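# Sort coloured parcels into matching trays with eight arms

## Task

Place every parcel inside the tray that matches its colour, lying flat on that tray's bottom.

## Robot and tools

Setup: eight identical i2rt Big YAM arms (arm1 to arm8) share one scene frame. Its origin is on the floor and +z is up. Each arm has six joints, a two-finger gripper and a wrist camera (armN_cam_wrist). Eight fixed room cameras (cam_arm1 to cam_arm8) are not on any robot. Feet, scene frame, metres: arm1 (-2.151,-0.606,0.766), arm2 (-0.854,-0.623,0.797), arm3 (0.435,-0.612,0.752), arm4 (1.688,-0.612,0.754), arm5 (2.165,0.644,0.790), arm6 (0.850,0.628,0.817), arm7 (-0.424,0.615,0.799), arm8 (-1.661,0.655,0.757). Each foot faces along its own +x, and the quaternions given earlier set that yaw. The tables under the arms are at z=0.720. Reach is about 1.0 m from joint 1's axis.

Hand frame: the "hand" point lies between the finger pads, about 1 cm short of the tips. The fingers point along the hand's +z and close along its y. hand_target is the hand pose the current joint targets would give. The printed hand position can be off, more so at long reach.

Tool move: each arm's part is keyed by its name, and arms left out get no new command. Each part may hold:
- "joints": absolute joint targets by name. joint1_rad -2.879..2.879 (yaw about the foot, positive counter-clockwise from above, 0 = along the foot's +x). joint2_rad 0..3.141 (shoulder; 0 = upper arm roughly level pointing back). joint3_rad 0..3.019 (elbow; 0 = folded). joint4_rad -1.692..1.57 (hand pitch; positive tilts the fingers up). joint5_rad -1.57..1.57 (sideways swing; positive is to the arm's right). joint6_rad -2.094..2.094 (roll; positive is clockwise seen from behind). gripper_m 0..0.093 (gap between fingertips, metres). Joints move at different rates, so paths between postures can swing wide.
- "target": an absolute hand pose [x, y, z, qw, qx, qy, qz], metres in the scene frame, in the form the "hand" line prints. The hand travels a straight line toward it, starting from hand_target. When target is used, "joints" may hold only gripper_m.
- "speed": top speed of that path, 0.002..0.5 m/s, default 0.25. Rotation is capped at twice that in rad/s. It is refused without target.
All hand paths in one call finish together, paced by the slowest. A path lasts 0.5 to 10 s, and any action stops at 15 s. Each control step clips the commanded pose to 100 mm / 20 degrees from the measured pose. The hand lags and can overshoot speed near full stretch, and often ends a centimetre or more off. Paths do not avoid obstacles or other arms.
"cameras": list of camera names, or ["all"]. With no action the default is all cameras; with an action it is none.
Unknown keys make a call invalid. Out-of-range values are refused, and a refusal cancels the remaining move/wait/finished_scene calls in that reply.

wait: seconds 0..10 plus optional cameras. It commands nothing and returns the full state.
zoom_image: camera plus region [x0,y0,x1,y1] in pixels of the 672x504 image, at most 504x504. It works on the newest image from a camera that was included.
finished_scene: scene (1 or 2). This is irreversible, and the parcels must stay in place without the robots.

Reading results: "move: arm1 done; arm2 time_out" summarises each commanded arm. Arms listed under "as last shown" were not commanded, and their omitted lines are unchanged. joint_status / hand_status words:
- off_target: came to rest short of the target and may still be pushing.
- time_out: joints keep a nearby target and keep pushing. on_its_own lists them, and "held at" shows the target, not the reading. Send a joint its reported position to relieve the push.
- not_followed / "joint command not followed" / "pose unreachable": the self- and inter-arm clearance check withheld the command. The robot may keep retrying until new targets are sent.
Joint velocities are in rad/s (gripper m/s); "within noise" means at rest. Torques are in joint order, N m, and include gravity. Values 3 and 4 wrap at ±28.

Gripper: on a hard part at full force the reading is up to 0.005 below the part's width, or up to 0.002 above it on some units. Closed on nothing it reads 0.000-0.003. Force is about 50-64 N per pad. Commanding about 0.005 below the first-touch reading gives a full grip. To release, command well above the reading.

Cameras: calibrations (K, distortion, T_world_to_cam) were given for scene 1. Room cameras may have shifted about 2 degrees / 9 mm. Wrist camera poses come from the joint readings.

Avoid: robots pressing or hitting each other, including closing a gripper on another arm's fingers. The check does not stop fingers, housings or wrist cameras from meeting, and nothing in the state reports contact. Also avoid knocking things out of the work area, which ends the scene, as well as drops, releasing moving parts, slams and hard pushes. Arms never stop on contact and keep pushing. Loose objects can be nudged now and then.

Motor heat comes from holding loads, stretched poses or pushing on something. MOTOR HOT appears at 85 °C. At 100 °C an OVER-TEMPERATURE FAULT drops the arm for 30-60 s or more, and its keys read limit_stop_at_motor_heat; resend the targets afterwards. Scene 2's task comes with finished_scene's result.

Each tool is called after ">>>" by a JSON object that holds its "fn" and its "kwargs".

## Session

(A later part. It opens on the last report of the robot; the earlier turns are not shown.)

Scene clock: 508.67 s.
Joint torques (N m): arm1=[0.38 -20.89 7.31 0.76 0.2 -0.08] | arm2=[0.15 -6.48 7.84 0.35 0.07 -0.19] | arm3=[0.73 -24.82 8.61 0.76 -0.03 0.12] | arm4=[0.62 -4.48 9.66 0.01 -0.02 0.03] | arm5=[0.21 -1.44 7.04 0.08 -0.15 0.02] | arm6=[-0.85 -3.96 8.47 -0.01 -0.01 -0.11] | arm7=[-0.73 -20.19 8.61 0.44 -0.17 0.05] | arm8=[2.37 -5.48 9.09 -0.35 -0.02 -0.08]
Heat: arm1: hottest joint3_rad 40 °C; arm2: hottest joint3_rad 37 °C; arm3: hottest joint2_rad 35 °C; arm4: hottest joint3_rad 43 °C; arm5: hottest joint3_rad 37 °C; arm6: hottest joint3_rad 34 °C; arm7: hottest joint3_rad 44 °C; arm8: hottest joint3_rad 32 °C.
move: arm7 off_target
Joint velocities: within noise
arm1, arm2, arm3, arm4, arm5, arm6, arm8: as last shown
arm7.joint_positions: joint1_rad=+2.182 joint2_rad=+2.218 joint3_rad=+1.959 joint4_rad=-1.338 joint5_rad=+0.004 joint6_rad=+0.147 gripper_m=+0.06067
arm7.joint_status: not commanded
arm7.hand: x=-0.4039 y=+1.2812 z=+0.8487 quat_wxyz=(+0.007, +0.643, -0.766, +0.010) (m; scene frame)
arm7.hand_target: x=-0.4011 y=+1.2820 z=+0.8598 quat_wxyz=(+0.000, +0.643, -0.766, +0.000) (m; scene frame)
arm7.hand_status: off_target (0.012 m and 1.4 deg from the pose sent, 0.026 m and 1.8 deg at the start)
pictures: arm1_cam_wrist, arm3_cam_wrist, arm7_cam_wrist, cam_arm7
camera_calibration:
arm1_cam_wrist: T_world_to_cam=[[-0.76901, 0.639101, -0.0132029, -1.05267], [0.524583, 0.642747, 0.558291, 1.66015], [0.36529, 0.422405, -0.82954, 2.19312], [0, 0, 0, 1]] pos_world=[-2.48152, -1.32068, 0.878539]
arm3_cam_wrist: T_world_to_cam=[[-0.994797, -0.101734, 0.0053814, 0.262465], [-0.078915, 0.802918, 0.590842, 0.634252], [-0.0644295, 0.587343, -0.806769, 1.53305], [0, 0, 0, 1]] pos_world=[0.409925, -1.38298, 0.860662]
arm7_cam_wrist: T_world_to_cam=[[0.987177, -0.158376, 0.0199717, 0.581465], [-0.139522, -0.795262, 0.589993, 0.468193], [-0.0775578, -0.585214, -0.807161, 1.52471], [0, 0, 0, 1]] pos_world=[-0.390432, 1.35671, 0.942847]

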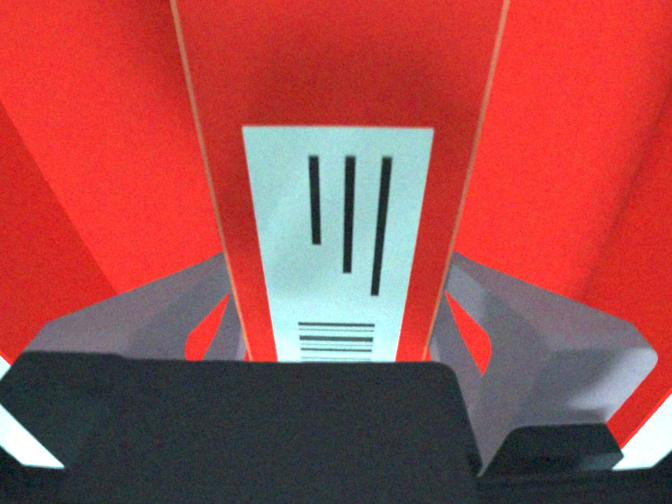

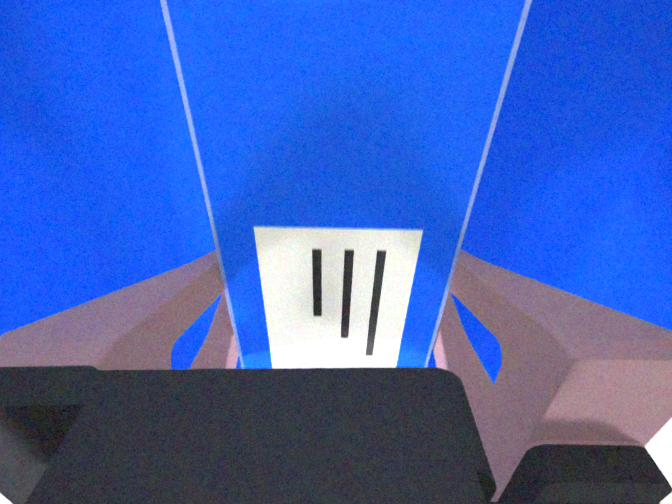

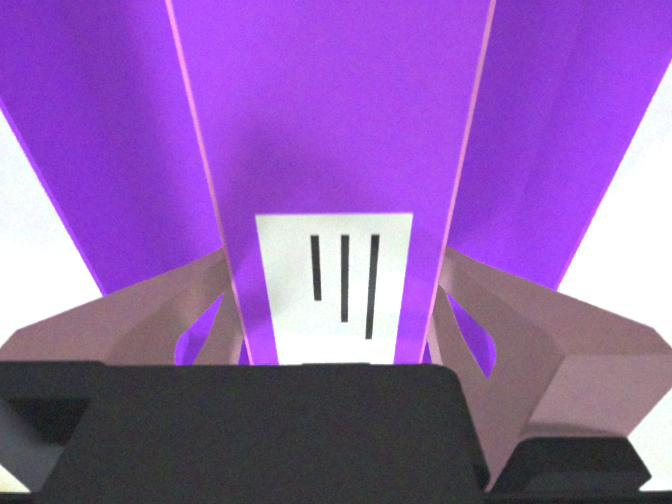

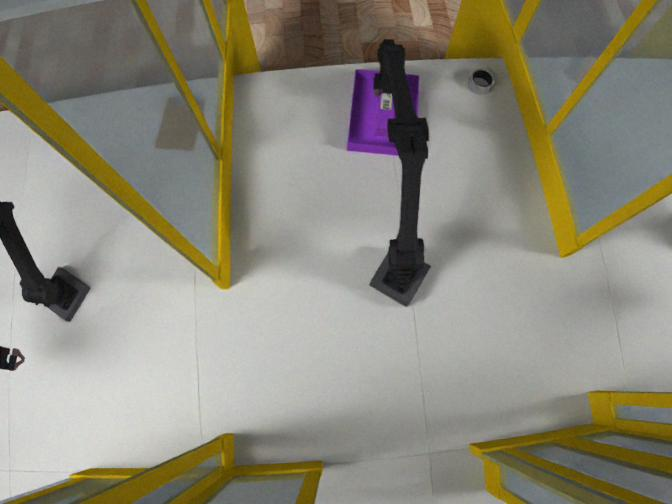

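>>> {"fn": "move", "kwargs": {"arm1": {"joints":{"gripper_m":0.093}}, "arm3": {"target":[0.412,-1.309,0.748,0,0.669,0.743,0],"speed":0.06}, "arm7": {"target":[-0.402,1.273,0.772,0,-0.643,0.766,0],"speed":0.1}, "cameras": ["arm7_cam_wrist","arm1_cam_wrist"]}}

Scene clock: 518.07 s.
Joint torques (N m): arm1=[0.26 -21.19 7.41 0.75 0.21 -0.07] | arm2=[0.15 -6.48 7.83 0.35 0.07 -0.19] | arm3=[0.62 -23.94 7.75 1.28 -0.14 0.11] | arm4=[0.62 -4.42 9.66 0.02 -0.02 0.03] | arm5=[-0.5 -1.08 7.23 0.23 -0.16 0.04] | arm6=[-0.91 -3.96 8.46 0.01 -0.01 -0.11] | arm7=[-0.73 -17.49 8.46 0.54 -0.18 0.08] | arm8=[2.37 -5.6 9.11 -0.25 -0.05 -0.07]
Heat: arm1: hottest joint3_rad 39 °C; arm2: hottest joint3_rad 37 °C; arm3: hottest joint2_rad 34 °C; arm4: hottest joint3_rad 43 °C; arm5: hottest joint3_rad 37 °C; arm6: hottest joint3_rad 34 °C; arm7: hottest joint3_rad 43 °C; arm8: hottest joint3_rad 32 °C.
move: arm1 done; arm3 off_target; arm7 off_target
Joint velocities: within noise
arm1.joint_positions: joint1_rad=-1.551 joint2_rad=+2.376 joint3_rad=+2.129 joint4_rad=-1.310 joint5_rad=+0.004 joint6_rad=+0.273 gripper_m=+0.09288
arm1.joint_status: all done
arm1.hand: x=-2.4337 y=-1.2635 z=+0.7761 quat_wxyz=(-0.008, -0.902, -0.432, +0.007) (m; scene frame)
arm1.hand_target: x=-2.4397 y=-1.2566 z=+0.7564 quat_wxyz=(+0.000, -0.903, -0.430, +0.000) (m; scene frame)
arm1.hand_status: not commanded
arm2, arm4, arm6, arm8: as last shown
arm3.joint_positions: joint1_rad=+2.136 joint2_rad=+2.311 joint3_rad=+2.038 joint4_rad=-1.299 joint5_rad=+0.006 joint6_rad=-0.151 gripper_m=+0.05895
arm3.joint_status: not commanded
arm3.hand: x=+0.4026 y=-1.3061 z=+0.7628 quat_wxyz=(-0.002, +0.669, +0.743, +0.002) (m; scene frame)
arm3.hand_target: x=+0.4119 y=-1.3084 z=+0.7482 quat_wxyz=(+0.000, +0.669, +0.743, +0.000) (m; scene frame)
arm3.hand_status: off_target (0.018 m and 0.4 deg from the pose sent, 0.019 m and 0.7 deg at the start)
arm5.joint_positions: joint1_rad=+0.633 joint2_rad=+0.806 joint3_rad=+0.895 joint4_rad=-1.590 joint5_rad=+0.000 joint6_rad=-0.010 gripper_m=+0.09398
arm5.joint_status: not commanded
arm5.hand: x=+1.9715 y=+0.5682 z=+1.0286 quat_wxyz=(+0.003, +0.981, +0.190, -0.032) (m; scene frame)
arm5.hand_target: x=+1.9740 y=+0.5675 z=+1.0316 quat_wxyz=(+0.004, +0.982, +0.188, -0.033) (m; scene frame)
arm5.hand_status: not commanded
arm7.joint_positions: joint1_rad=+2.182 joint2_rad=+2.244 joint3_rad=+1.820 joint4_rad=-1.142 joint5_rad=+0.004 joint6_rad=+0.147 gripper_m=+0.06067
arm7.joint_status: not commanded
arm7.hand: x=-0.4041 y=+1.2747 z=+0.7821 quat_wxyz=(-0.004, +0.643, -0.766, -0.002) (m; scene frame)
arm7.hand_target: x=-0.4021 y=+1.2728 z=+0.7721 quat_wxyz=(+0.000, +0.643, -0.766, +0.000) (m; scene frame)
arm7.hand_status: off_target (0.011 m and 0.4 deg from the pose sent, 0.077 m and 1.4 deg at the start)
pictures: arm1_cam_wrist, arm7_cam_wrist
camera_calibration:
arm1_cam_wrist: T_world_to_cam=[[-0.769505, 0.638504, -0.0132055, -1.05468], [0.524115, 0.643191, 0.558219, 1.65963], [0.364919, 0.422631, -0.829588, 2.19254], [0, 0, 0, 1]] pos_world=[-2.48152, -1.32068, 0.878539]
arm7_cam_wrist: T_world_to_cam=[[0.987162, -0.15894, 0.0158001, 0.585965], [-0.140021, -0.813552, 0.564382, 0.545444], [-0.0768485, -0.559348, -0.825363, 1.4488], [0, 0, 0, 1]] pos_world=[-0.39073, 1.34727, 0.878691]

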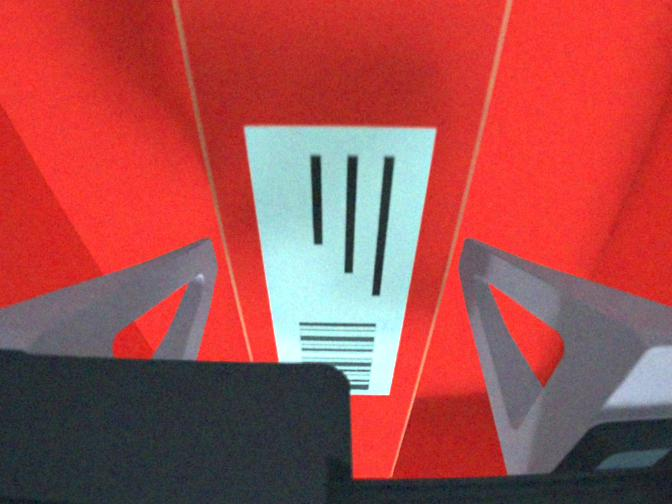

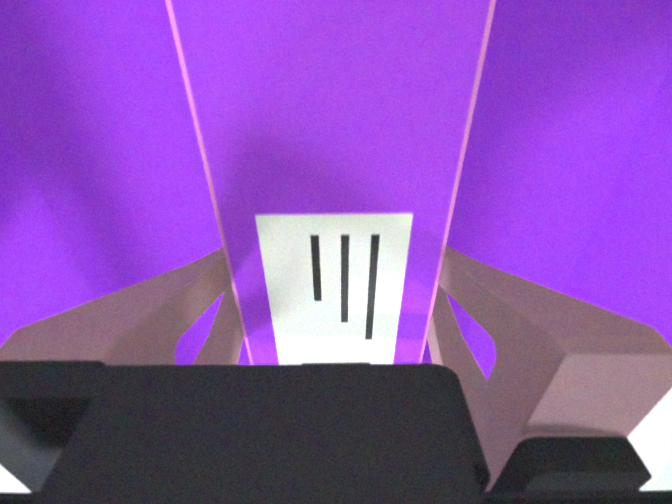

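>>> {"fn": "move", "kwargs": {"arm1": {"target":[-2.434,-1.255,0.90,0,0.9026,0.4305,0],"speed":0.15}, "arm3": {"joints":{"gripper_m":0.093}}, "arm7": {"target":[-0.402,1.273,0.757,0,-0.643,0.766,0],"speed":0.06}}}

>>> {"fn": "move", "kwargs": {"arm1": {"joints":{"joint2_rad":1.0,"joint3_rad":0.95,"joint4_rad":-1.52,"gripper_m":0.093}}, "arm3": {"target":[0.408,-1.305,0.90,0,0.669,0.743,0],"speed":0.15}, "arm7": {"joints":{"gripper_m":0.093}}, "cameras": ["arm7_cam_wrist","cam_arm1","arm3_cam_wrist"]}}

>>> {"fn": "move", "kwargs": {"arm3": {"joints":{"joint2_rad":1.25,"joint3_rad":1.2,"joint4_rad":-1.52}}, "arm7": {"target":[-0.402,1.27,0.90,0,-0.643,0.766,0],"speed":0.15}}}

>>> {"fn": "move", "kwargs": {"arm3": {"joints":{"joint1_rad":-2.229,"joint6_rad":0.3}}, "arm7": {"joints":{"joint2_rad":1.0,"joint3_rad":0.95,"joint4_rad":-1.52}}, "cameras": ["arm3_cam_wrist","cam_arm3","cam_arm7"]}}

Scene clock: 533.27 s.
Joint torques (N m): arm1=[1.14 -21.13 12.62 -0.27 0.23 0] | arm2=[0.15 -6.48 7.84 0.36 0.07 -0.19] | arm3=[0.56 -24.29 8.92 0.64 -0.15 0.11] | arm4=[0.62 -4.48 9.66 0.02 -0.02 0.03] | arm5=[-0.15 -1.14 7.15 0.08 -0.18 0.02] | arm6=[-0.85 -3.96 8.44 0.01 -0.02 -0.11] | arm7=[-0.73 -16.73 7.75 0.8 -0.14 0.06] | arm8=[2.43 -5.36 9.09 -0.27 -0.06 -0.08]
Heat: arm1: hottest joint3_rad 38 °C; arm2: hottest joint3_rad 37 °C; arm3: hottest joint2_rad 34 °C; arm4: hottest joint3_rad 44 °C; arm5: hottest joint3_rad 37 °C; arm6: hottest joint3_rad 34 °C; arm7: hottest joint3_rad 42 °C; arm8: hottest joint3_rad 32 °C.
move: arm1 off_target; arm3 done; arm7 off_target
Joint velocities: within noise
arm1.joint_positions: joint1_rad=-1.551 joint2_rad=+2.298 joint3_rad=+2.289 joint4_rad=-1.594 joint5_rad=+0.004 joint6_rad=+0.273 gripper_m=+0.09288
arm1.joint_status: not commanded
arm1.hand: x=-2.4272 y=-1.2464 z=+0.8907 quat_wxyz=(+0.007, -0.902, -0.432, -0.010) (m; scene frame)
arm1.hand_target: x=-2.4338 y=-1.2544 z=+0.9000 quat_wxyz=(+0.000, -0.903, -0.430, +0.001) (m; scene frame)
arm1.hand_status: off_target (0.014 m and 1.4 deg from the pose sent, 0.124 m and 1.2 deg at the start)
arm2, arm4, arm5, arm6, arm8: as last shown
arm3.joint_positions: joint1_rad=+2.136 joint2_rad=+2.315 joint3_rad=+2.024 joint4_rad=-1.279 joint5_rad=+0.006 joint6_rad=-0.151 gripper_m=+0.09297
arm3.joint_status: all done
arm3.hand: x=+0.4026 y=-1.3055 z=+0.7548 quat_wxyz=(-0.002, +0.669, +0.743, +0.002) (m; scene frame)
arm3.hand_target: x=+0.4119 y=-1.3085 z=+0.7482 quat_wxyz=(+0.000, +0.669, +0.743, +0.000) (m; scene frame)
arm3.hand_status: not commanded
arm7.joint_positions: joint1_rad=+2.182 joint2_rad=+2.249 joint3_rad=+1.818 joint4_rad=-1.120 joint5_rad=+0.003 joint6_rad=+0.147 gripper_m=+0.06067
arm7.joint_status: not commanded
arm7.hand: x=-0.4042 y=+1.2786 z=+0.7779 quat_wxyz=(-0.008, +0.643, -0.766, -0.007) (m; scene frame)
arm7.hand_target: x=-0.4022 y=+1.2726 z=+0.7575 quat_wxyz=(+0.000, +0.643, -0.766, +0.000) (m; scene frame)
arm7.hand_status: off_target (0.022 m and 1.2 deg from the pose sent, 0.025 m and 0.4 deg at the start)
camera_calibration:
arm1_cam_wrist: T_world_to_cam=[[-0.769573, 0.638558, -0.000190008, -1.07084], [0.513529, 0.619068, 0.594174, 1.4935], [0.379532, 0.457163, -0.804337, 2.33401], [0, 0, 0, 1]] pos_world=[-2.47688, -1.30781, 0.989728]
arm2_cam_wrist: T_world_to_cam=[[0.961407, -0.274919, 0.010786, 0.603094], [-0.229867, -0.781079, 0.580583, -1.06054], [-0.151189, -0.560655, -0.81413, 0.620061], [0, 0, 0, 1]] pos_world=[-0.729855, -0.314919, 1.11403]
arm3_cam_wrist: T_world_to_cam=[[-0.994891, -0.100523, 0.0092957, 0.261228], [-0.0760092, 0.806495, 0.586334, 0.646746], [-0.066437, 0.582632, -0.810016, 1.52281], [0, 0, 0, 1]] pos_world=[0.410223, -1.38258, 0.851867]
arm4_cam_wrist: T_world_to_cam=[[-0.00602974, 0.999897, 0.0130201, 0.523041], [0.820356, -0.0024992, 0.571847, -1.73846], [0.571821, 0.0141292, -0.820257, 0.108984], [0, 0, 0, 1]] pos_world=[1.36699, -0.528872, 1.07672]
arm5_cam_wrist: T_world_to_cam=[[-0.361661, 0.932254, 0.0102026, 0.173904], [0.799881, 0.304649, 0.517087, -2.27432], [0.478948, 0.195171, -0.855872, -0.0506765], [0, 0, 0, 1]] pos_world=[1.90635, 0.540634, 1.13087]
arm6_cam_wrist: T_world_to_cam=[[-0.968354, 0.249486, 0.00679644, 0.62679], [0.206796, 0.786817, 0.58151, -1.05769], [0.139731, 0.564513, -0.813511, 0.641509], [0, 0, 0, 1]] pos_world=[0.736043, 0.313693, 1.13267]
arm7_cam_wrist: T_world_to_cam=[[0.98717, -0.159164, 0.0127675, 0.589364], [-0.139631, -0.821695, 0.552558, 0.570732], [-0.0774565, -0.547251, -0.833377, 1.43795], [0, 0, 0, 1]] pos_world=[-0.390732, 1.34969, 0.875466]
arm8_cam_wrist: T_world_to_cam=[[-0.98165, 0.190333, -0.0117177, -1.74115], [0.146404, 0.791607, 0.593232, -0.642003], [0.122187, 0.58063, -0.804946, 0.883892], [0, 0, 0, 1]] pos_world=[-1.72321, 0.326398, 1.07194]

Scene clock: 535.17 s.
Joint torques (N m): arm1=[0.85 -4.13 7.66 0.5 0.2 -0.01] | arm2=[0.15 -6.42 7.83 0.36 0.07 -0.19] | arm3=[0.21 -25.88 14.16 -0.39 -0.17 0.06] | arm4=[0.62 -4.48 9.66 0.02 -0.02 0.03] | arm5=[-0.09 -0.91 7.13 0.08 -0.17 0.03] | arm6=[-0.85 -3.96 8.46 0.01 -0.01 -0.11] | arm7=[-0.56 -16.97 7.71 0.58 -0.15 0.07] | arm8=[2.32 -5.42 9.06 -0.34 -0.03 -0.07]
Heat: arm1: hottest joint3_rad 38 °C; arm2: hottest joint3_rad 37 °C; arm3: hottest joint2_rad 35 °C; arm4: hottest joint3_rad 44 °C; arm5: hottest joint3_rad 37 °C; arm6: hottest joint3_rad 34 °C; arm7: hottest joint3_rad 42 °C; arm8: hottest joint3_rad 32 °C.
move: arm1 done; arm3 off_target; arm7 done
Joint velocities: within noise
arm1.joint_positions: joint1_rad=-1.551 joint2_rad=+1.005 joint3_rad=+0.962 joint4_rad=-1.525 joint5_rad=+0.004 joint6_rad=+0.273 gripper_m=+0.09288
arm1.joint_status: all done
arm1.hand: x=-2.2547 y=-0.8407 z=+0.9923 quat_wxyz=(-0.004, -0.902, -0.432, +0.003) (m; scene frame)
arm1.hand_target: x=-2.2550 y=-0.8382 z=+0.9890 quat_wxyz=(-0.003, -0.903, -0.430, +0.003) (m; scene frame)
arm1.hand_status: not commanded
arm2, arm4, arm5, arm6, arm8: as last shown
arm3.joint_positions: joint1_rad=+2.136 joint2_rad=+2.245 joint3_rad=+2.200 joint4_rad=-1.580 joint5_rad=+0.006 joint6_rad=-0.151 gripper_m=+0.09297
arm3.joint_status: not commanded
arm3.hand: x=+0.4026 y=-1.2914 z=+0.8691 quat_wxyz=(-0.019, +0.668, +0.743, +0.023) (m; scene frame)
arm3.hand_target: x=+0.4080 y=-1.3033 z=+0.8999 quat_wxyz=(+0.000, +0.669, +0.743, +0.000) (m; scene frame)
arm3.hand_status: off_target (0.034 m and 3.4 deg from the pose sent, 0.145 m and 0.3 deg at the start)
arm7.joint_positions: joint1_rad=+2.182 joint2_rad=+2.253 joint3_rad=+1.818 joint4_rad=-1.115 joint5_rad=+0.003 joint6_rad=+0.147 gripper_m=+0.09294
arm7.joint_status: all done
arm7.hand: x=-0.4042 y=+1.2792 z=+0.7755 quat_wxyz=(-0.008, +0.643, -0.766, -0.008) (m; scene frame)
arm7.hand_target: x=-0.4022 y=+1.2725 z=+0.7574 quat_wxyz=(+0.000, +0.643, -0.766, +0.000) (m; scene frame)
arm7.hand_status: not commanded
pictures: arm3_cam_wrist, arm7_cam_wrist, cam_arm1
camera_calibration:
arm3_cam_wrist: T_world_to_cam=[[-0.994871, -0.101142, 0.00131805, 0.267729], [-0.0778094, 0.773561, 0.628927, 0.489516], [-0.0646303, 0.625598, -0.777464, 1.63358], [0, 0, 0, 1]] pos_world=[0.410024, -1.37356, 0.96183]
arm7_cam_wrist: T_world_to_cam=[[0.987169, -0.15918, 0.0125956, 0.589645], [-0.139633, -0.822295, 0.551665, 0.574005], [-0.0774569, -0.546345, -0.833971, 1.4356], [0, 0, 0, 1]] pos_world=[-0.390732, 1.35019, 0.873164]

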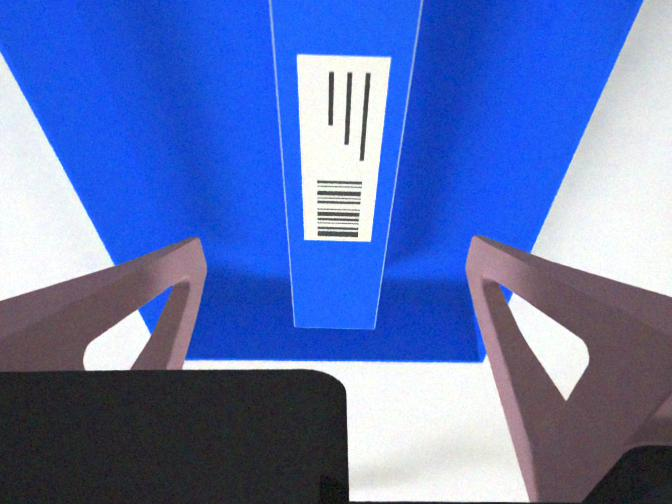

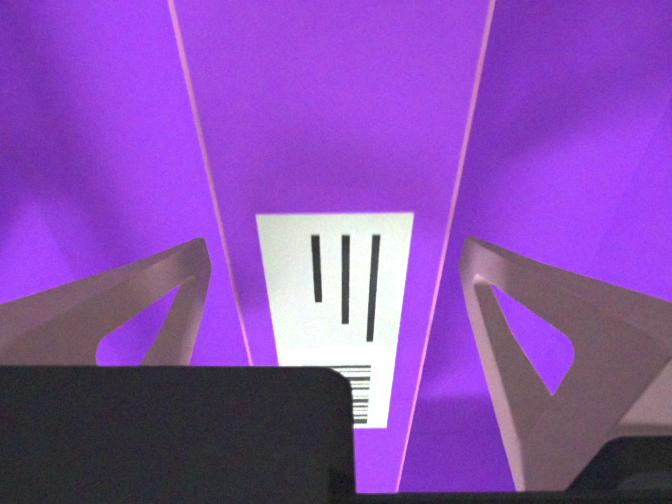

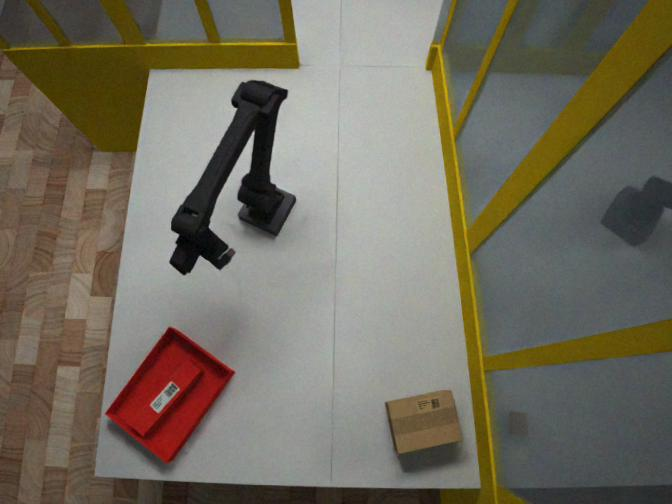

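Scene clock: 536.93 s.
Joint torques (N m): arm1=[1.26 -3.72 7.73 0.47 0.2 0.02] | arm2=[0.15 -6.48 7.83 0.36 0.07 -0.19] | arm3=[0.09 -11.11 9.52 0.34 -0.17 0.05] | arm4=[0.62 -4.48 9.66 0.02 -0.02 0.03] | arm5=[-0.38 -0.91 7.02 0.16 -0.15 0.05] | arm6=[-0.91 -3.9 8.44 0.01 -0.01 -0.11] | arm7=[-0.67 -18.55 14.72 -0.35 -0.13 0.06] | arm8=[2.61 -5.66 9.1 -0.35 -0.03 -0.07]
Heat: arm1: hottest joint3_rad 37 °C; arm2: hottest joint3_rad 37 °C; arm3: hottest joint2_rad 35 °C; arm4: hottest joint3_rad 44 °C; arm5: hottest joint3_rad 37 °C; arm6: hottest joint3_rad 34 °C; arm7: hottest joint3_rad 42 °C; arm8: hottest joint3_rad 32 °C.
move: arm3 done; arm7 off_target
Joint velocities: within noise
arm1, arm2, arm4, arm5, arm6, arm8: as last shown
arm3.joint_positions: joint1_rad=+2.136 joint2_rad=+1.259 joint3_rad=+1.196 joint4_rad=-1.526 joint5_rad=+0.006 joint6_rad=-0.151 gripper_m=+0.09297
arm3.joint_status: all done
arm3.hand: x=+0.4169 y=-0.9597 z=+0.9912 quat_wxyz=(-0.008, +0.669, +0.743, +0.010) (m; scene frame)
arm3.hand_target: x=+0.4200 y=-0.9615 z=+0.9960 quat_wxyz=(-0.001, +0.669, +0.743, +0.002) (m; scene frame)
arm3.hand_status: not commanded
arm7.joint_positions: joint1_rad=+2.182 joint2_rad=+2.135 joint3_rad=+1.881 joint4_rad=-1.375 joint5_rad=+0.003 joint6_rad=+0.147 gripper_m=+0.09294
arm7.joint_status: not commanded
arm7.hand: x=-0.4049 y=+1.2515 z=+0.8736 quat_wxyz=(+0.018, +0.642, -0.766, +0.021) (m; scene frame)
arm7.hand_target: x=-0.4021 y=+1.2685 z=+0.9004 quat_wxyz=(+0.000, +0.643, -0.766, +0.000) (m; scene frame)
arm7.hand_status: off_target (0.032 m and 3.2 deg from the pose sent, 0.125 m and 1.3 deg at the start)
camera_calibration:
arm1_cam_wrist: T_world_to_cam=[[-0.769481, 0.638588, -0.0102186, -1.18685], [0.521673, 0.637671, 0.566775, 1.15457], [0.368452, 0.430792, -0.823809, 2.13696], [0, 0, 0, 1]] pos_world=[-2.30293, -0.898911, 1.09394]
arm2_cam_wrist: T_world_to_cam=[[0.961407, -0.274919, 0.010786, 0.603094], [-0.229867, -0.781079, 0.580583, -1.06054], [-0.151189, -0.560655, -0.81413, 0.620061], [0, 0, 0, 1]] pos_world=[-0.729855, -0.314919, 1.11403]
arm3_cam_wrist: T_world_to_cam=[[-0.994884, -0.100827, 0.0063219, 0.310656], [-0.0767142, 0.794707, 0.602125, 0.203698], [-0.0657348, 0.59856, -0.798376, 1.51717], [0, 0, 0, 1]] pos_world=[0.424423, -1.03867, 1.08665]
arm4_cam_wrist: T_world_to_cam=[[-0.00602974, 0.999897, 0.0130201, 0.523041], [0.820356, -0.0024992, 0.571847, -1.73846], [0.571821, 0.0141292, -0.820257, 0.108984], [0, 0, 0, 1]] pos_world=[1.36699, -0.528872, 1.07672]
arm5_cam_wrist: T_world_to_cam=[[-0.361661, 0.932254, 0.0102026, 0.173904], [0.799881, 0.304649, 0.517087, -2.27432], [0.478948, 0.195171, -0.855872, -0.0506765], [0, 0, 0, 1]] pos_world=[1.90635, 0.540634, 1.13087]
arm6_cam_wrist: T_world_to_cam=[[-0.968354, 0.249486, 0.00679644, 0.62679], [0.206796, 0.786817, 0.58151, -1.05769], [0.139731, 0.564513, -0.813511, 0.641509], [0, 0, 0, 1]] pos_world=[0.736043, 0.313693, 1.13267]
arm7_cam_wrist: T_world_to_cam=[[0.987214, -0.157752, 0.0228642, 0.573948], [-0.138344, -0.776696, 0.614495, 0.385534], [-0.0791794, -0.609802, -0.788589, 1.54128], [0, 0, 0, 1]] pos_world=[-0.391235, 1.32986, 0.965402]
arm8_cam_wrist: T_world_to_cam=[[-0.98165, 0.190333, -0.0117177, -1.74115], [0.146404, 0.791607, 0.593232, -0.642003], [0.122187, 0.58063, -0.804946, 0.883892], [0, 0, 0, 1]] pos_world=[-1.72321, 0.326398, 1.07194]

Scene clock: 539.80 s.
Joint torques (N m): arm1=[1.2 -4.25 7.69 0.47 0.22 0.02] | arm2=[0.15 -6.42 7.84 0.36 0.07 -0.19] | arm3=[-1.55 -12.16 9.52 -0.1 -0.12 0.12] | arm4=[0.62 -4.48 9.66 0.02 -0.02 0.03] | arm5=[-0.26 -1.03 7.16 -0.13 -0.13 0.05] | arm6=[-0.85 -3.96 8.47 0.02 -0.01 -0.11] | arm7=[-0.67 -5.3 8.76 -0.06 -0.14 0.07] | arm8=[2.61 -5.48 9.09 -0.31 -0.04 -0.07]
Heat: arm1: hottest joint3_rad 37 °C; arm2: hottest joint3_rad 37 °C; arm3: hottest joint2_rad 35 °C; arm4: hottest joint3_rad 44 °C; arm5: hottest joint3_rad 37 °C; arm6: hottest joint3_rad 34 °C; arm7: hottest joint3_rad 42 °C; arm8: hottest joint3_rad 32 °C.
move: arm3 done; arm7 done
Joint velocities: within noise
arm1, arm5: as last shown
arm2.joint_positions: joint1_rad=-1.321 joint2_rad=+1.008 joint3_rad=+0.955 joint4_rad=-1.515 joint5_rad=-0.001 joint6_rad=-0.138 gripper_m=+0.09292
arm2.joint_status: not commanded
arm2.hand: x=-0.7503 y=-0.3856 z=+1.0184 quat_wxyz=(-0.001, +0.604, -0.797, -0.002) (m; scene frame)
arm2.hand_target: x=-0.7511 y=-0.3888 z=+1.0185 quat_wxyz=(-0.001, +0.609, -0.793, +0.000) (m; scene frame)
arm2.hand_status: not commanded
arm3.joint_positions: joint1_rad=-2.217 joint2_rad=+1.274 joint3_rad=+1.196 joint4_rad=-1.514 joint5_rad=+0.006 joint6_rad=+0.285 gripper_m=+0.09306
arm3.joint_status: all done
arm3.hand: x=+0.7687 y=-0.5060 z=+0.9910 quat_wxyz=(+0.007, +0.015, -1.000, +0.003) (m; scene frame)
arm3.hand_target: x=+0.7671 y=-0.5108 z=+1.0006 quat_wxyz=(-0.004, +0.001, -1.000, -0.001) (m; scene frame)
arm3.hand_status: not commanded
arm4.joint_positions: joint1_rad=+1.887 joint2_rad=+1.011 joint3_rad=+0.958 joint4_rad=-1.514 joint5_rad=+0.011 joint6_rad=-0.294 gripper_m=+0.09290
arm4.joint_status: not commanded
arm4.hand: x=+1.4423 y=-0.5297 z=+0.9770 quat_wxyz=(-0.001, +1.000, -0.004, -0.006) (m; scene frame)
arm4.hand_target: x=+1.4461 y=-0.5321 z=+0.9767 quat_wxyz=(-0.001, +1.000, +0.000, -0.004) (m; scene frame)
arm4.hand_status: not commanded
arm6.joint_positions: joint1_rad=-1.325 joint2_rad=+1.012 joint3_rad=+0.949 joint4_rad=-1.516 joint5_rad=+0.001 joint6_rad=-0.113 gripper_m=+0.09288
arm6.joint_status: not commanded
arm6.hand: x=+0.7560 y=+0.3882 z=+1.0349 quat_wxyz=(+0.002, -0.793, -0.610, -0.003) (m; scene frame)
arm6.hand_target: x=+0.7561 y=+0.3903 z=+1.0381 quat_wxyz=(+0.000, -0.793, -0.609, +0.000) (m; scene frame)
arm6.hand_status: not commanded
arm7.joint_positions: joint1_rad=+2.182 joint2_rad=+1.008 joint3_rad=+0.964 joint4_rad=-1.514 joint5_rad=+0.003 joint6_rad=+0.147 gripper_m=+0.09294
arm7.joint_status: all done
arm7.hand: x=-0.4153 y=+0.8762 z=+1.0244 quat_wxyz=(-0.006, +0.643, -0.766, -0.005) (m; scene frame)
arm7.hand_target: x=-0.4148 y=+0.8701 z=+1.0207 quat_wxyz=(-0.001, +0.643, -0.766, -0.001) (m; scene frame)
arm7.hand_status: not commanded
arm8.joint_positions: joint1_rad=+0.422 joint2_rad=+1.014 joint3_rad=+0.956 joint4_rad=-1.516 joint5_rad=-0.001 joint6_rad=+0.002 gripper_m=+0.09292
arm8.joint_status: not commanded
arm8.hand: x=-1.7088 y=+0.4000 z=+0.9774 quat_wxyz=(+0.000, -0.770, -0.638, -0.001) (m; scene frame)
arm8.hand_target: x=-1.7066 y=+0.4035 z=+0.9786 quat_wxyz=(+0.000, -0.766, -0.643, +0.001) (m; scene frame)
arm8.hand_status: not commanded
pictures: arm3_cam_wrist, cam_arm3, cam_arm7
camera_calibration:
arm3_cam_wrist: T_world_to_cam=[[0.0246747, -0.999573, 0.0156694, -0.541453], [-0.805281, -0.0105857, 0.592799, 0.0320621], [-0.59238, -0.0272454, -0.805198, 1.36362], [0, 0, 0, 1]] pos_world=[0.846961, -0.50373, 1.08746]

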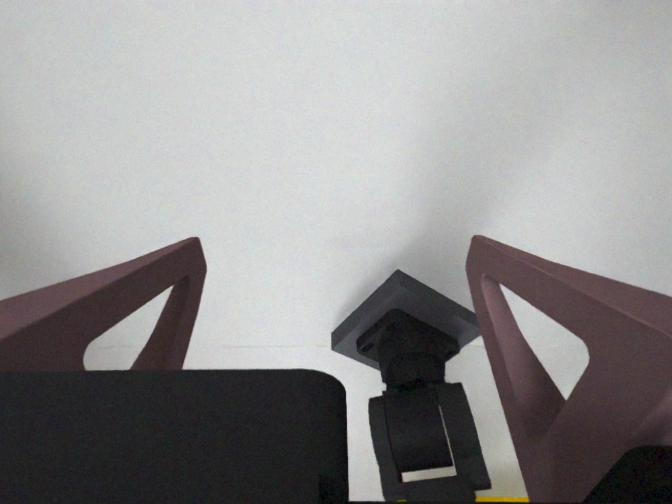

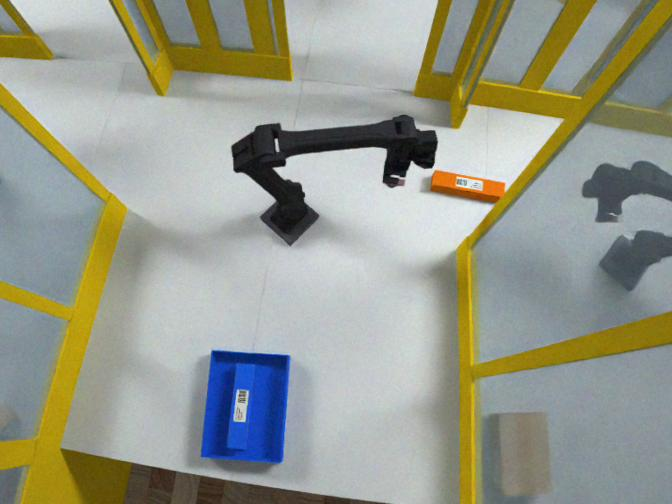

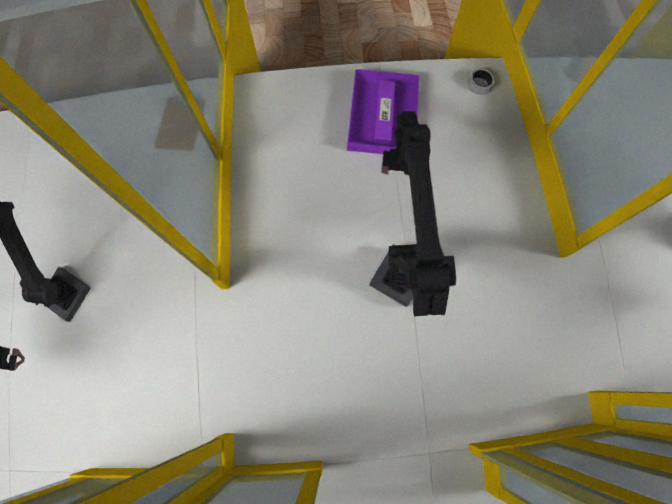

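>>> {"fn": "move", "kwargs": {"arm3": {"target":[1.070,-0.411,0.88,0,0,1,0]}, "cameras": ["arm3_cam_wrist","cam_arm3"]}}

>>> {"fn": "zoom_image", "kwargs": {"camera": "cam_arm7", "region": [320, 50, 460, 180]}}

Scene clock: 547.07 s.
Joint torques (N m): arm1=[1.14 -4.01 7.65 0.44 0.19 -0.01] | arm2=[0.21 -6.48 7.83 0.35 0.07 -0.19] | arm3=[-0.97 -22.71 14.05 -0.44 -0.17 0.14] | arm4=[0.62 -4.48 9.66 0.02 -0.02 0.03] | arm5=[-0.32 -1.32 7.01 0.1 -0.17 0.02] | arm6=[-0.91 -3.96 8.47 0.02 -0.01 -0.11] | arm7=[-0.67 -5.13 8.8 -0.1 -0.14 0.07] | arm8=[2.49 -5.54 9.06 -0.34 -0.03 -0.07]
Heat: arm1: hottest joint3_rad 36 °C; arm2: hottest joint3_rad 37 °C; arm3: hottest joint2_rad 35 °C; arm4: hottest joint3_rad 44 °C; arm5: hottest joint3_rad 37 °C; arm6: hottest joint3_rad 34 °C; arm7: hottest joint3_rad 42 °C; arm8: hottest joint3_rad 32 °C.
move: arm3 off_target
Joint velocities: within noise
arm1, arm2, arm4, arm5, arm6, arm7, arm8: as last shown
arm3.joint_positions: joint1_rad=-2.217 joint2_rad=+2.145 joint3_rad=+1.994 joint4_rad=-1.462 joint5_rad=+0.006 joint6_rad=+0.292 gripper_m=+0.09306
arm3.joint_status: not commanded
arm3.hand: x=+1.0551 y=-0.4125 z=+0.8648 quat_wxyz=(+0.016, +0.011, -1.000, +0.006) (m; scene frame)
arm3.hand_target: x=+1.0691 y=-0.4114 z=+0.8802 quat_wxyz=(-0.001, +0.000, -1.000, +0.000) (m; scene frame)
arm3.hand_status: off_target (0.021 m and 2.4 deg from the pose sent, 0.335 m and 1.9 deg at the start)
pictures: arm3_cam_wrist, cam_arm3
camera_calibration:
arm3_cam_wrist: T_world_to_cam=[[0.0174353, -0.999614, 0.0216295, -0.450528], [-0.793829, -0.000687137, 0.608141, 0.317232], [-0.607891, -0.0277732, -0.793535, 1.44018], [0, 0, 0, 1]] pos_world=[1.13515, -0.410137, 0.959652]

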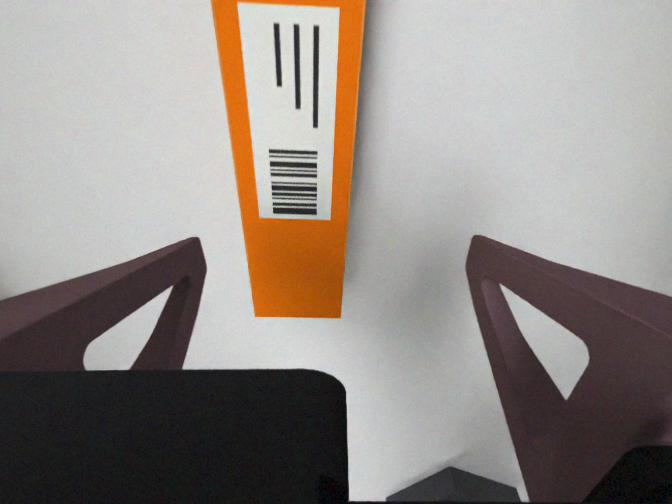

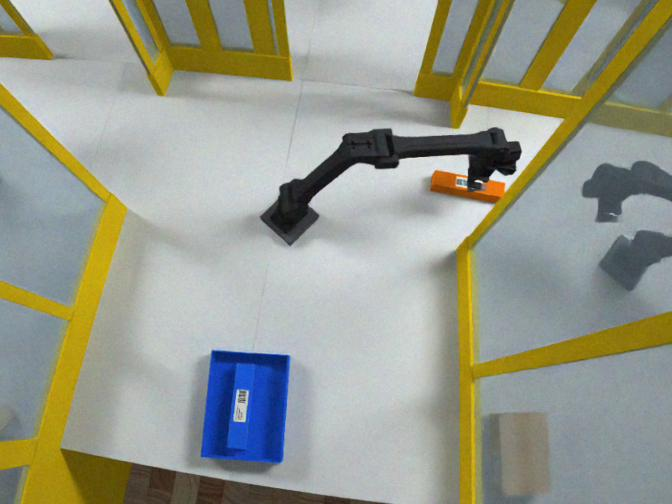

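This scene's latest camera images include none from cam_arm7. They are from: arm3_cam_wrist, cam_arm3. cam_arm7's image comes with the result of a call that names it in "cameras".

>>> {"fn": "move", "kwargs": {"arm3": {"target":[1.072,-0.399,0.757,0,0,1,0],"speed":0.12}, "cameras": ["arm3_cam_wrist","cam_arm7"]}}

>>> {"fn": "move", "kwargs": {"arm3": {"joints":{"gripper_m":0.055}}}}

>>> {"fn": "move", "kwargs": {"arm3": {"target":[1.068,-0.403,0.90,0,0,1,0],"speed":0.2}}}

>>> {"fn": "move", "kwargs": {"arm3": {"joints":{"joint2_rad":1.25,"joint3_rad":1.2,"joint4_rad":-1.52}}, "cameras": ["arm3_cam_wrist"]}}

>>> {"fn": "zoom_image", "kwargs": {"camera": "arm3_cam_wrist", "region": [90, 0, 590, 500]}}

Scene clock: 561.23 s.
Joint torques (N m): arm1=[0.97 -4.13 7.76 0.42 0.19 0.04] | arm2=[0.15 -6.48 7.83 0.35 0.07 -0.19] | arm3=[0.44 -24.35 8.96 0.58 -0.17 0.12] | arm4=[0.62 -4.48 9.66 0.02 -0.02 0.03] | arm5=[-0.85 -1.2 7.17 0.02 -0.12 0.05] | arm6=[-0.85 -3.9 8.44 0.02 -0.01 -0.11] | arm7=[-0.62 -4.95 8.79 -0.12 -0.12 0.06] | arm8=[2.26 -5.48 9.05 -0.4 -0.03 -0.07]
Heat: arm1: hottest joint3_rad 35 °C; arm2: hottest joint3_rad 37 °C; arm3: hottest joint2_rad 37 °C; arm4: hottest joint3_rad 44 °C; arm5: hottest joint3_rad 37 °C; arm6: hottest joint3_rad 34 °C; arm7: hottest joint3_rad 42 °C; arm8: hottest joint3_rad 32 °C.
move: arm3 done
Joint velocities: within noise
arm1, arm2, arm4, arm5, arm6, arm7, arm8: as last shown
arm3.joint_positions: joint1_rad=-2.217 joint2_rad=+2.252 joint3_rad=+1.899 joint4_rad=-1.235 joint5_rad=+0.006 joint6_rad=+0.308 gripper_m=+0.09306
arm3.joint_status: not commanded
arm3.hand: x=+1.0703 y=-0.4072 z=+0.7602 quat_wxyz=(+0.005, +0.003, -1.000, +0.003) (m; scene frame)
arm3.hand_target: x=+1.0718 y=-0.3991 z=+0.7569 quat_wxyz=(+0.000, +0.000, -1.000, +0.000) (m; scene frame)
arm3.hand_status: done (0.009 m and 0.7 deg from the pose sent, 0.110 m and 2.4 deg at the start)
pictures: arm3_cam_wrist, cam_arm7
camera_calibration:
arm3_cam_wrist: T_world_to_cam=[[0.00166695, -0.99989, 0.0147508, -0.421254], [-0.807548, 0.00735402, 0.589756, 0.424841], [-0.5898, -0.012895, -0.807447, 1.36381], [0, 0, 0, 1]] pos_world=[1.14816, -0.406745, 0.856865]

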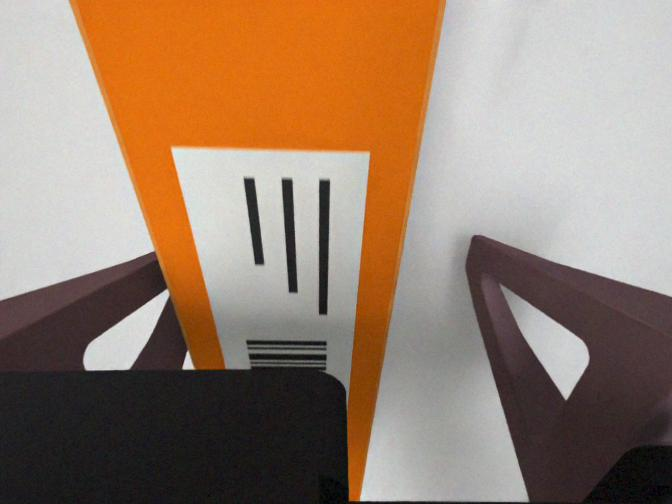

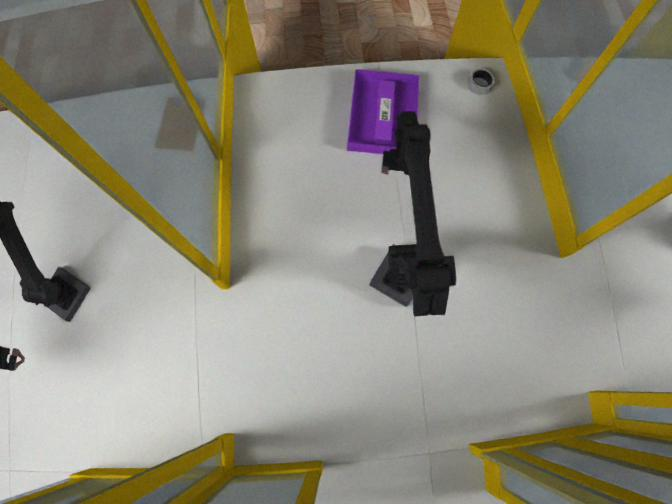

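Scene clock: 561.87 s.
Joint torques (N m): arm1=[0.97 -4.07 7.69 0.61 0.18 0.01] | arm2=[0.15 -6.48 7.83 0.36 0.07 -0.19] | arm3=[0.32 -23.65 8.98 0.59 -0.17 0.13] | arm4=[0.62 -4.48 9.66 0.02 -0.02 0.03] | arm5=[0.15 -0.56 7.21 0.02 -0.16 0.03] | arm6=[-0.91 -3.96 8.44 0.01 0 -0.11] | arm7=[-0.73 -5.07 8.81 -0.08 -0.13 0.07] | arm8=[2.61 -5.54 9.11 -0.35 -0.04 -0.07]
Heat: arm1: hottest joint3_rad 35 °C; arm2: hottest joint3_rad 37 °C; arm3: hottest joint2_rad 37 °C; arm4: hottest joint3_rad 44 °C; arm5: hottest joint3_rad 37 °C; arm6: hottest joint3_rad 34 °C; arm7: hottest joint3_rad 42 °C; arm8: hottest joint3_rad 32 °C.
move: arm3 off_target
Joint velocities: within noise
arm1, arm2, arm4, arm5, arm6, arm7, arm8: as last shown
arm3.joint_positions: joint1_rad=-2.217 joint2_rad=+2.252 joint3_rad=+1.899 joint4_rad=-1.235 joint5_rad=+0.005 joint6_rad=+0.308 gripper_m=+0.05893
arm3.joint_status: gripper_m off_target (ended at +0.05896, target +0.05500)
arm3.hand: x=+1.0703 y=-0.4071 z=+0.7602 quat_wxyz=(+0.005, +0.003, -1.000, +0.002) (m; scene frame)
arm3.hand_target: x=+1.0718 y=-0.3991 z=+0.7569 quat_wxyz=(+0.000, +0.000, -1.000, +0.000) (m; scene frame)
arm3.hand_status: not commanded
camera_calibration:
arm1_cam_wrist: T_world_to_cam=[[-0.769481, 0.638588, -0.0102186, -1.18685], [0.521673, 0.637671, 0.566775, 1.15457], [0.368452, 0.430792, -0.823809, 2.13696], [0, 0, 0, 1]] pos_world=[-2.30293, -0.898911, 1.09394]
arm2_cam_wrist: T_world_to_cam=[[0.961407, -0.274919, 0.010786, 0.603094], [-0.229867, -0.781079, 0.580583, -1.06054], [-0.151189, -0.560655, -0.81413, 0.620061], [0, 0, 0, 1]] pos_world=[-0.729855, -0.314919, 1.11403]
arm3_cam_wrist: T_world_to_cam=[[0.00129186, -0.999895, 0.0144071, -0.420531], [-0.80751, 0.00745497, 0.589806, 0.424796], [-0.589852, -0.0123958, -0.807416, 1.36405], [0, 0, 0, 1]] pos_world=[1.14816, -0.406745, 0.856865]
arm4_cam_wrist: T_world_to_cam=[[-0.00602974, 0.999897, 0.0130201, 0.523041], [0.820356, -0.0024992, 0.571847, -1.73846], [0.571821, 0.0141292, -0.820257, 0.108984], [0, 0, 0, 1]] pos_world=[1.36699, -0.528872, 1.07672]
arm5_cam_wrist: T_world_to_cam=[[-0.361661, 0.932254, 0.0102026, 0.173904], [0.799881, 0.304649, 0.517087, -2.27432], [0.478948, 0.195171, -0.855872, -0.0506765], [0, 0, 0, 1]] pos_world=[1.90635, 0.540634, 1.13087]
arm6_cam_wrist: T_world_to_cam=[[-0.968354, 0.249486, 0.00679644, 0.62679], [0.206796, 0.786817, 0.58151, -1.05769], [0.139731, 0.564513, -0.813511, 0.641509], [0, 0, 0, 1]] pos_world=[0.736043, 0.313693, 1.13267]
arm7_cam_wrist: T_world_to_cam=[[0.987176, -0.15906, 0.0135347, 0.532367], [-0.139528, -0.818535, 0.557255, 0.0947907], [-0.0775583, -0.551997, -0.830231, 1.42322], [0, 0, 0, 1]] pos_world=[-0.401932, 0.947882, 1.12158]
arm8_cam_wrist: T_world_to_cam=[[-0.98165, 0.190333, -0.0117177, -1.74115], [0.146404, 0.791607, 0.593232, -0.642003], [0.122187, 0.58063, -0.804946, 0.883892], [0, 0, 0, 1]] pos_world=[-1.72321, 0.326398, 1.07194]

Scene clock: 563.50 s.
Joint torques (N m): arm1=[1.03 -3.78 7.73 0.5 0.2 0.01] | arm2=[0.21 -6.48 7.83 0.36 0.07 -0.19] | arm3=[0.09 -24.88 14.11 -0.4 -0.18 0.1] | arm4=[0.62 -4.48 9.66 0.02 -0.02 0.03] | arm5=[-0.56 -1.44 7.15 0.05 -0.16 0.03] | arm6=[-0.85 -3.96 8.46 0.01 -0.01 -0.11] | arm7=[-0.56 -5.19 8.77 -0.09 -0.12 0.07] | arm8=[2.55 -5.54 9.16 -0.36 -0.04 -0.07]
Heat: arm1: hottest joint3_rad 35 °C; arm2: hottest joint3_rad 37 °C; arm3: hottest joint2_rad 37 °C; arm4: hottest joint3_rad 44 °C; arm5: hottest joint3_rad 37 °C; arm6: hottest joint3_rad 34 °C; arm7: hottest joint3_rad 42 °C; arm8: hottest joint3_rad 32 °C.
move: arm3 off_target
Joint velocities: within noise
arm1, arm2, arm4, arm6, arm7, arm8: as last shown
arm3.joint_positions: joint1_rad=-2.217 joint2_rad=+2.164 joint3_rad=+2.036 joint4_rad=-1.511 joint5_rad=+0.005 joint6_rad=+0.308 gripper_m=+0.05891
arm3.joint_status: not commanded
arm3.hand: x=+1.0553 y=-0.4124 z=+0.8690 quat_wxyz=(+0.028, +0.003, -1.000, +0.010) (m; scene frame)
arm3.hand_target: x=+1.0665 y=-0.4035 z=+0.9001 quat_wxyz=(+0.000, +0.000, -1.000, -0.001) (m; scene frame)
arm3.hand_status: off_target (0.035 m and 3.5 deg from the pose sent, 0.140 m and 0.7 deg at the start; pose on its path clipped on 4 of 49 steps)
arm5.joint_positions: joint1_rad=+0.633 joint2_rad=+0.806 joint3_rad=+0.895 joint4_rad=-1.590 joint5_rad=+0.000 joint6_rad=-0.010 gripper_m=+0.09398
arm5.joint_status: not commanded
arm5.hand: x=+1.9715 y=+0.5682 z=+1.0286 quat_wxyz=(+0.003, +0.981, +0.190, -0.032) (m; scene frame)
arm5.hand_target: x=+1.9740 y=+0.5675 z=+1.0316 quat_wxyz=(+0.004, +0.982, +0.188, -0.033) (m; scene frame)
arm5.hand_status: not commanded
camera_calibration:
arm1_cam_wrist: T_world_to_cam=[[-0.769481, 0.638588, -0.0102186, -1.18685], [0.521673, 0.637671, 0.566775, 1.15457], [0.368452, 0.430792, -0.823809, 2.13696], [0, 0, 0, 1]] pos_world=[-2.30293, -0.898911, 1.09394]
arm2_cam_wrist: T_world_to_cam=[[0.961407, -0.274919, 0.010786, 0.603094], [-0.229867, -0.781079, 0.580583, -1.06054], [-0.151189, -0.560655, -0.81413, 0.620061], [0, 0, 0, 1]] pos_world=[-0.729855, -0.314919, 1.11403]
arm3_cam_wrist: T_world_to_cam=[[0.00256325, -0.999556, 0.0296758, -0.441831], [-0.778771, 0.0166205, 0.627088, 0.289566], [-0.627302, -0.024718, -0.778383, 1.45225], [0, 0, 0, 1]] pos_world=[1.13764, -0.41055, 0.961938]
arm4_cam_wrist: T_world_to_cam=[[-0.00602974, 0.999897, 0.0130201, 0.523041], [0.820356, -0.0024992, 0.571847, -1.73846], [0.571821, 0.0141292, -0.820257, 0.108984], [0, 0, 0, 1]] pos_world=[1.36699, -0.528872, 1.07672]
arm5_cam_wrist: T_world_to_cam=[[-0.361661, 0.932254, 0.0102026, 0.173904], [0.799881, 0.304649, 0.517087, -2.27432], [0.478948, 0.195171, -0.855872, -0.0506765], [0, 0, 0, 1]] pos_world=[1.90635, 0.540634, 1.13087]
arm6_cam_wrist: T_world_to_cam=[[-0.968354, 0.249486, 0.00679644, 0.62679], [0.206796, 0.786817, 0.58151, -1.05769], [0.139731, 0.564513, -0.813511, 0.641509], [0, 0, 0, 1]] pos_world=[0.736043, 0.313693, 1.13267]
arm7_cam_wrist: T_world_to_cam=[[0.987176, -0.15906, 0.0135347, 0.532367], [-0.139528, -0.818535, 0.557255, 0.0947907], [-0.0775583, -0.551997, -0.830231, 1.42322], [0, 0, 0, 1]] pos_world=[-0.401932, 0.947882, 1.12158]
arm8_cam_wrist: T_world_to_cam=[[-0.98165, 0.190333, -0.0117177, -1.74115], [0.146404, 0.791607, 0.593232, -0.642003], [0.122187, 0.58063, -0.804946, 0.883892], [0, 0, 0, 1]] pos_world=[-1.72321, 0.326398, 1.07194]

Scene clock: 565.10 s.
Joint torques (N m): arm1=[1.2 -4.01 7.72 0.59 0.2 0] | arm2=[0.15 -6.48 7.83 0.35 0.07 -0.19] | arm3=[0.03 -10.75 9.72 -0.05 -0.18 0.1] | arm4=[0.62 -4.48 9.66 0.02 -0.02 0.03] | arm5=[-0.21 -1.26 7.2 0.12 -0.15 0.05] | arm6=[-0.91 -3.96 8.44 0.01 -0.01 -0.11] | arm7=[-0.67 -5.07 8.79 -0.06 -0.13 0.08] | arm8=[2.32 -5.6 9.09 -0.35 -0.02 -0.09]
Heat: arm1: hottest joint3_rad 35 °C; arm2: hottest joint3_rad 37 °C; arm3: hottest joint2_rad 37 °C; arm4: hottest joint3_rad 44 °C; arm5: hottest joint3_rad 37 °C; arm6: hottest joint3_rad 34 °C; arm7: hottest joint3_rad 42 °C; arm8: hottest joint3_rad 32 °C.
move: arm3 done
Joint velocities: within noise
arm1, arm2, arm4, arm5, arm6, arm7, arm8: as last shown
arm3.joint_positions: joint1_rad=-2.217 joint2_rad=+1.259 joint3_rad=+1.194 joint4_rad=-1.515 joint5_rad=+0.005 joint6_rad=+0.308 gripper_m=+0.05891
arm3.joint_status: all done
arm3.hand: x=+0.7667 y=-0.5066 z=+0.9953 quat_wxyz=(+0.000, +0.003, -1.000, +0.001) (m; scene frame)
arm3.hand_target: x=+0.7649 y=-0.5042 z=+1.0005 quat_wxyz=(-0.004, +0.000, -1.000, -0.002) (m; scene frame)
arm3.hand_status: not commanded
pictures: arm3_cam_wrist
camera_calibration:
arm3_cam_wrist: T_world_to_cam=[[0.0011192, -0.999932, 0.0116166, -0.520147], [-0.812584, 0.00586125, 0.582814, 0.0516895], [-0.582843, -0.0100917, -0.812522, 1.37443], [0, 0, 0, 1]] pos_world=[0.843659, -0.506544, 1.09267]

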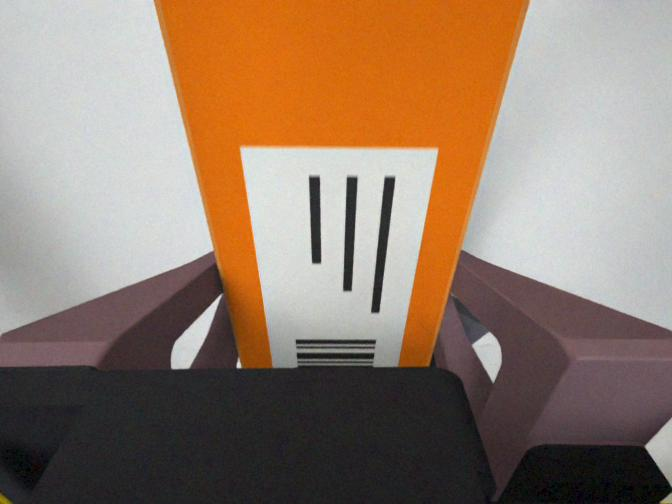

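Scaled by 1.008.

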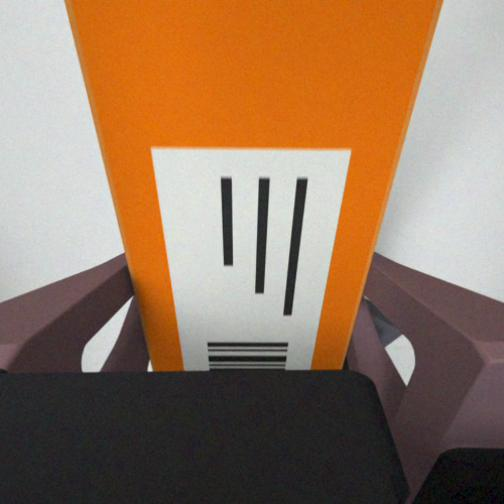

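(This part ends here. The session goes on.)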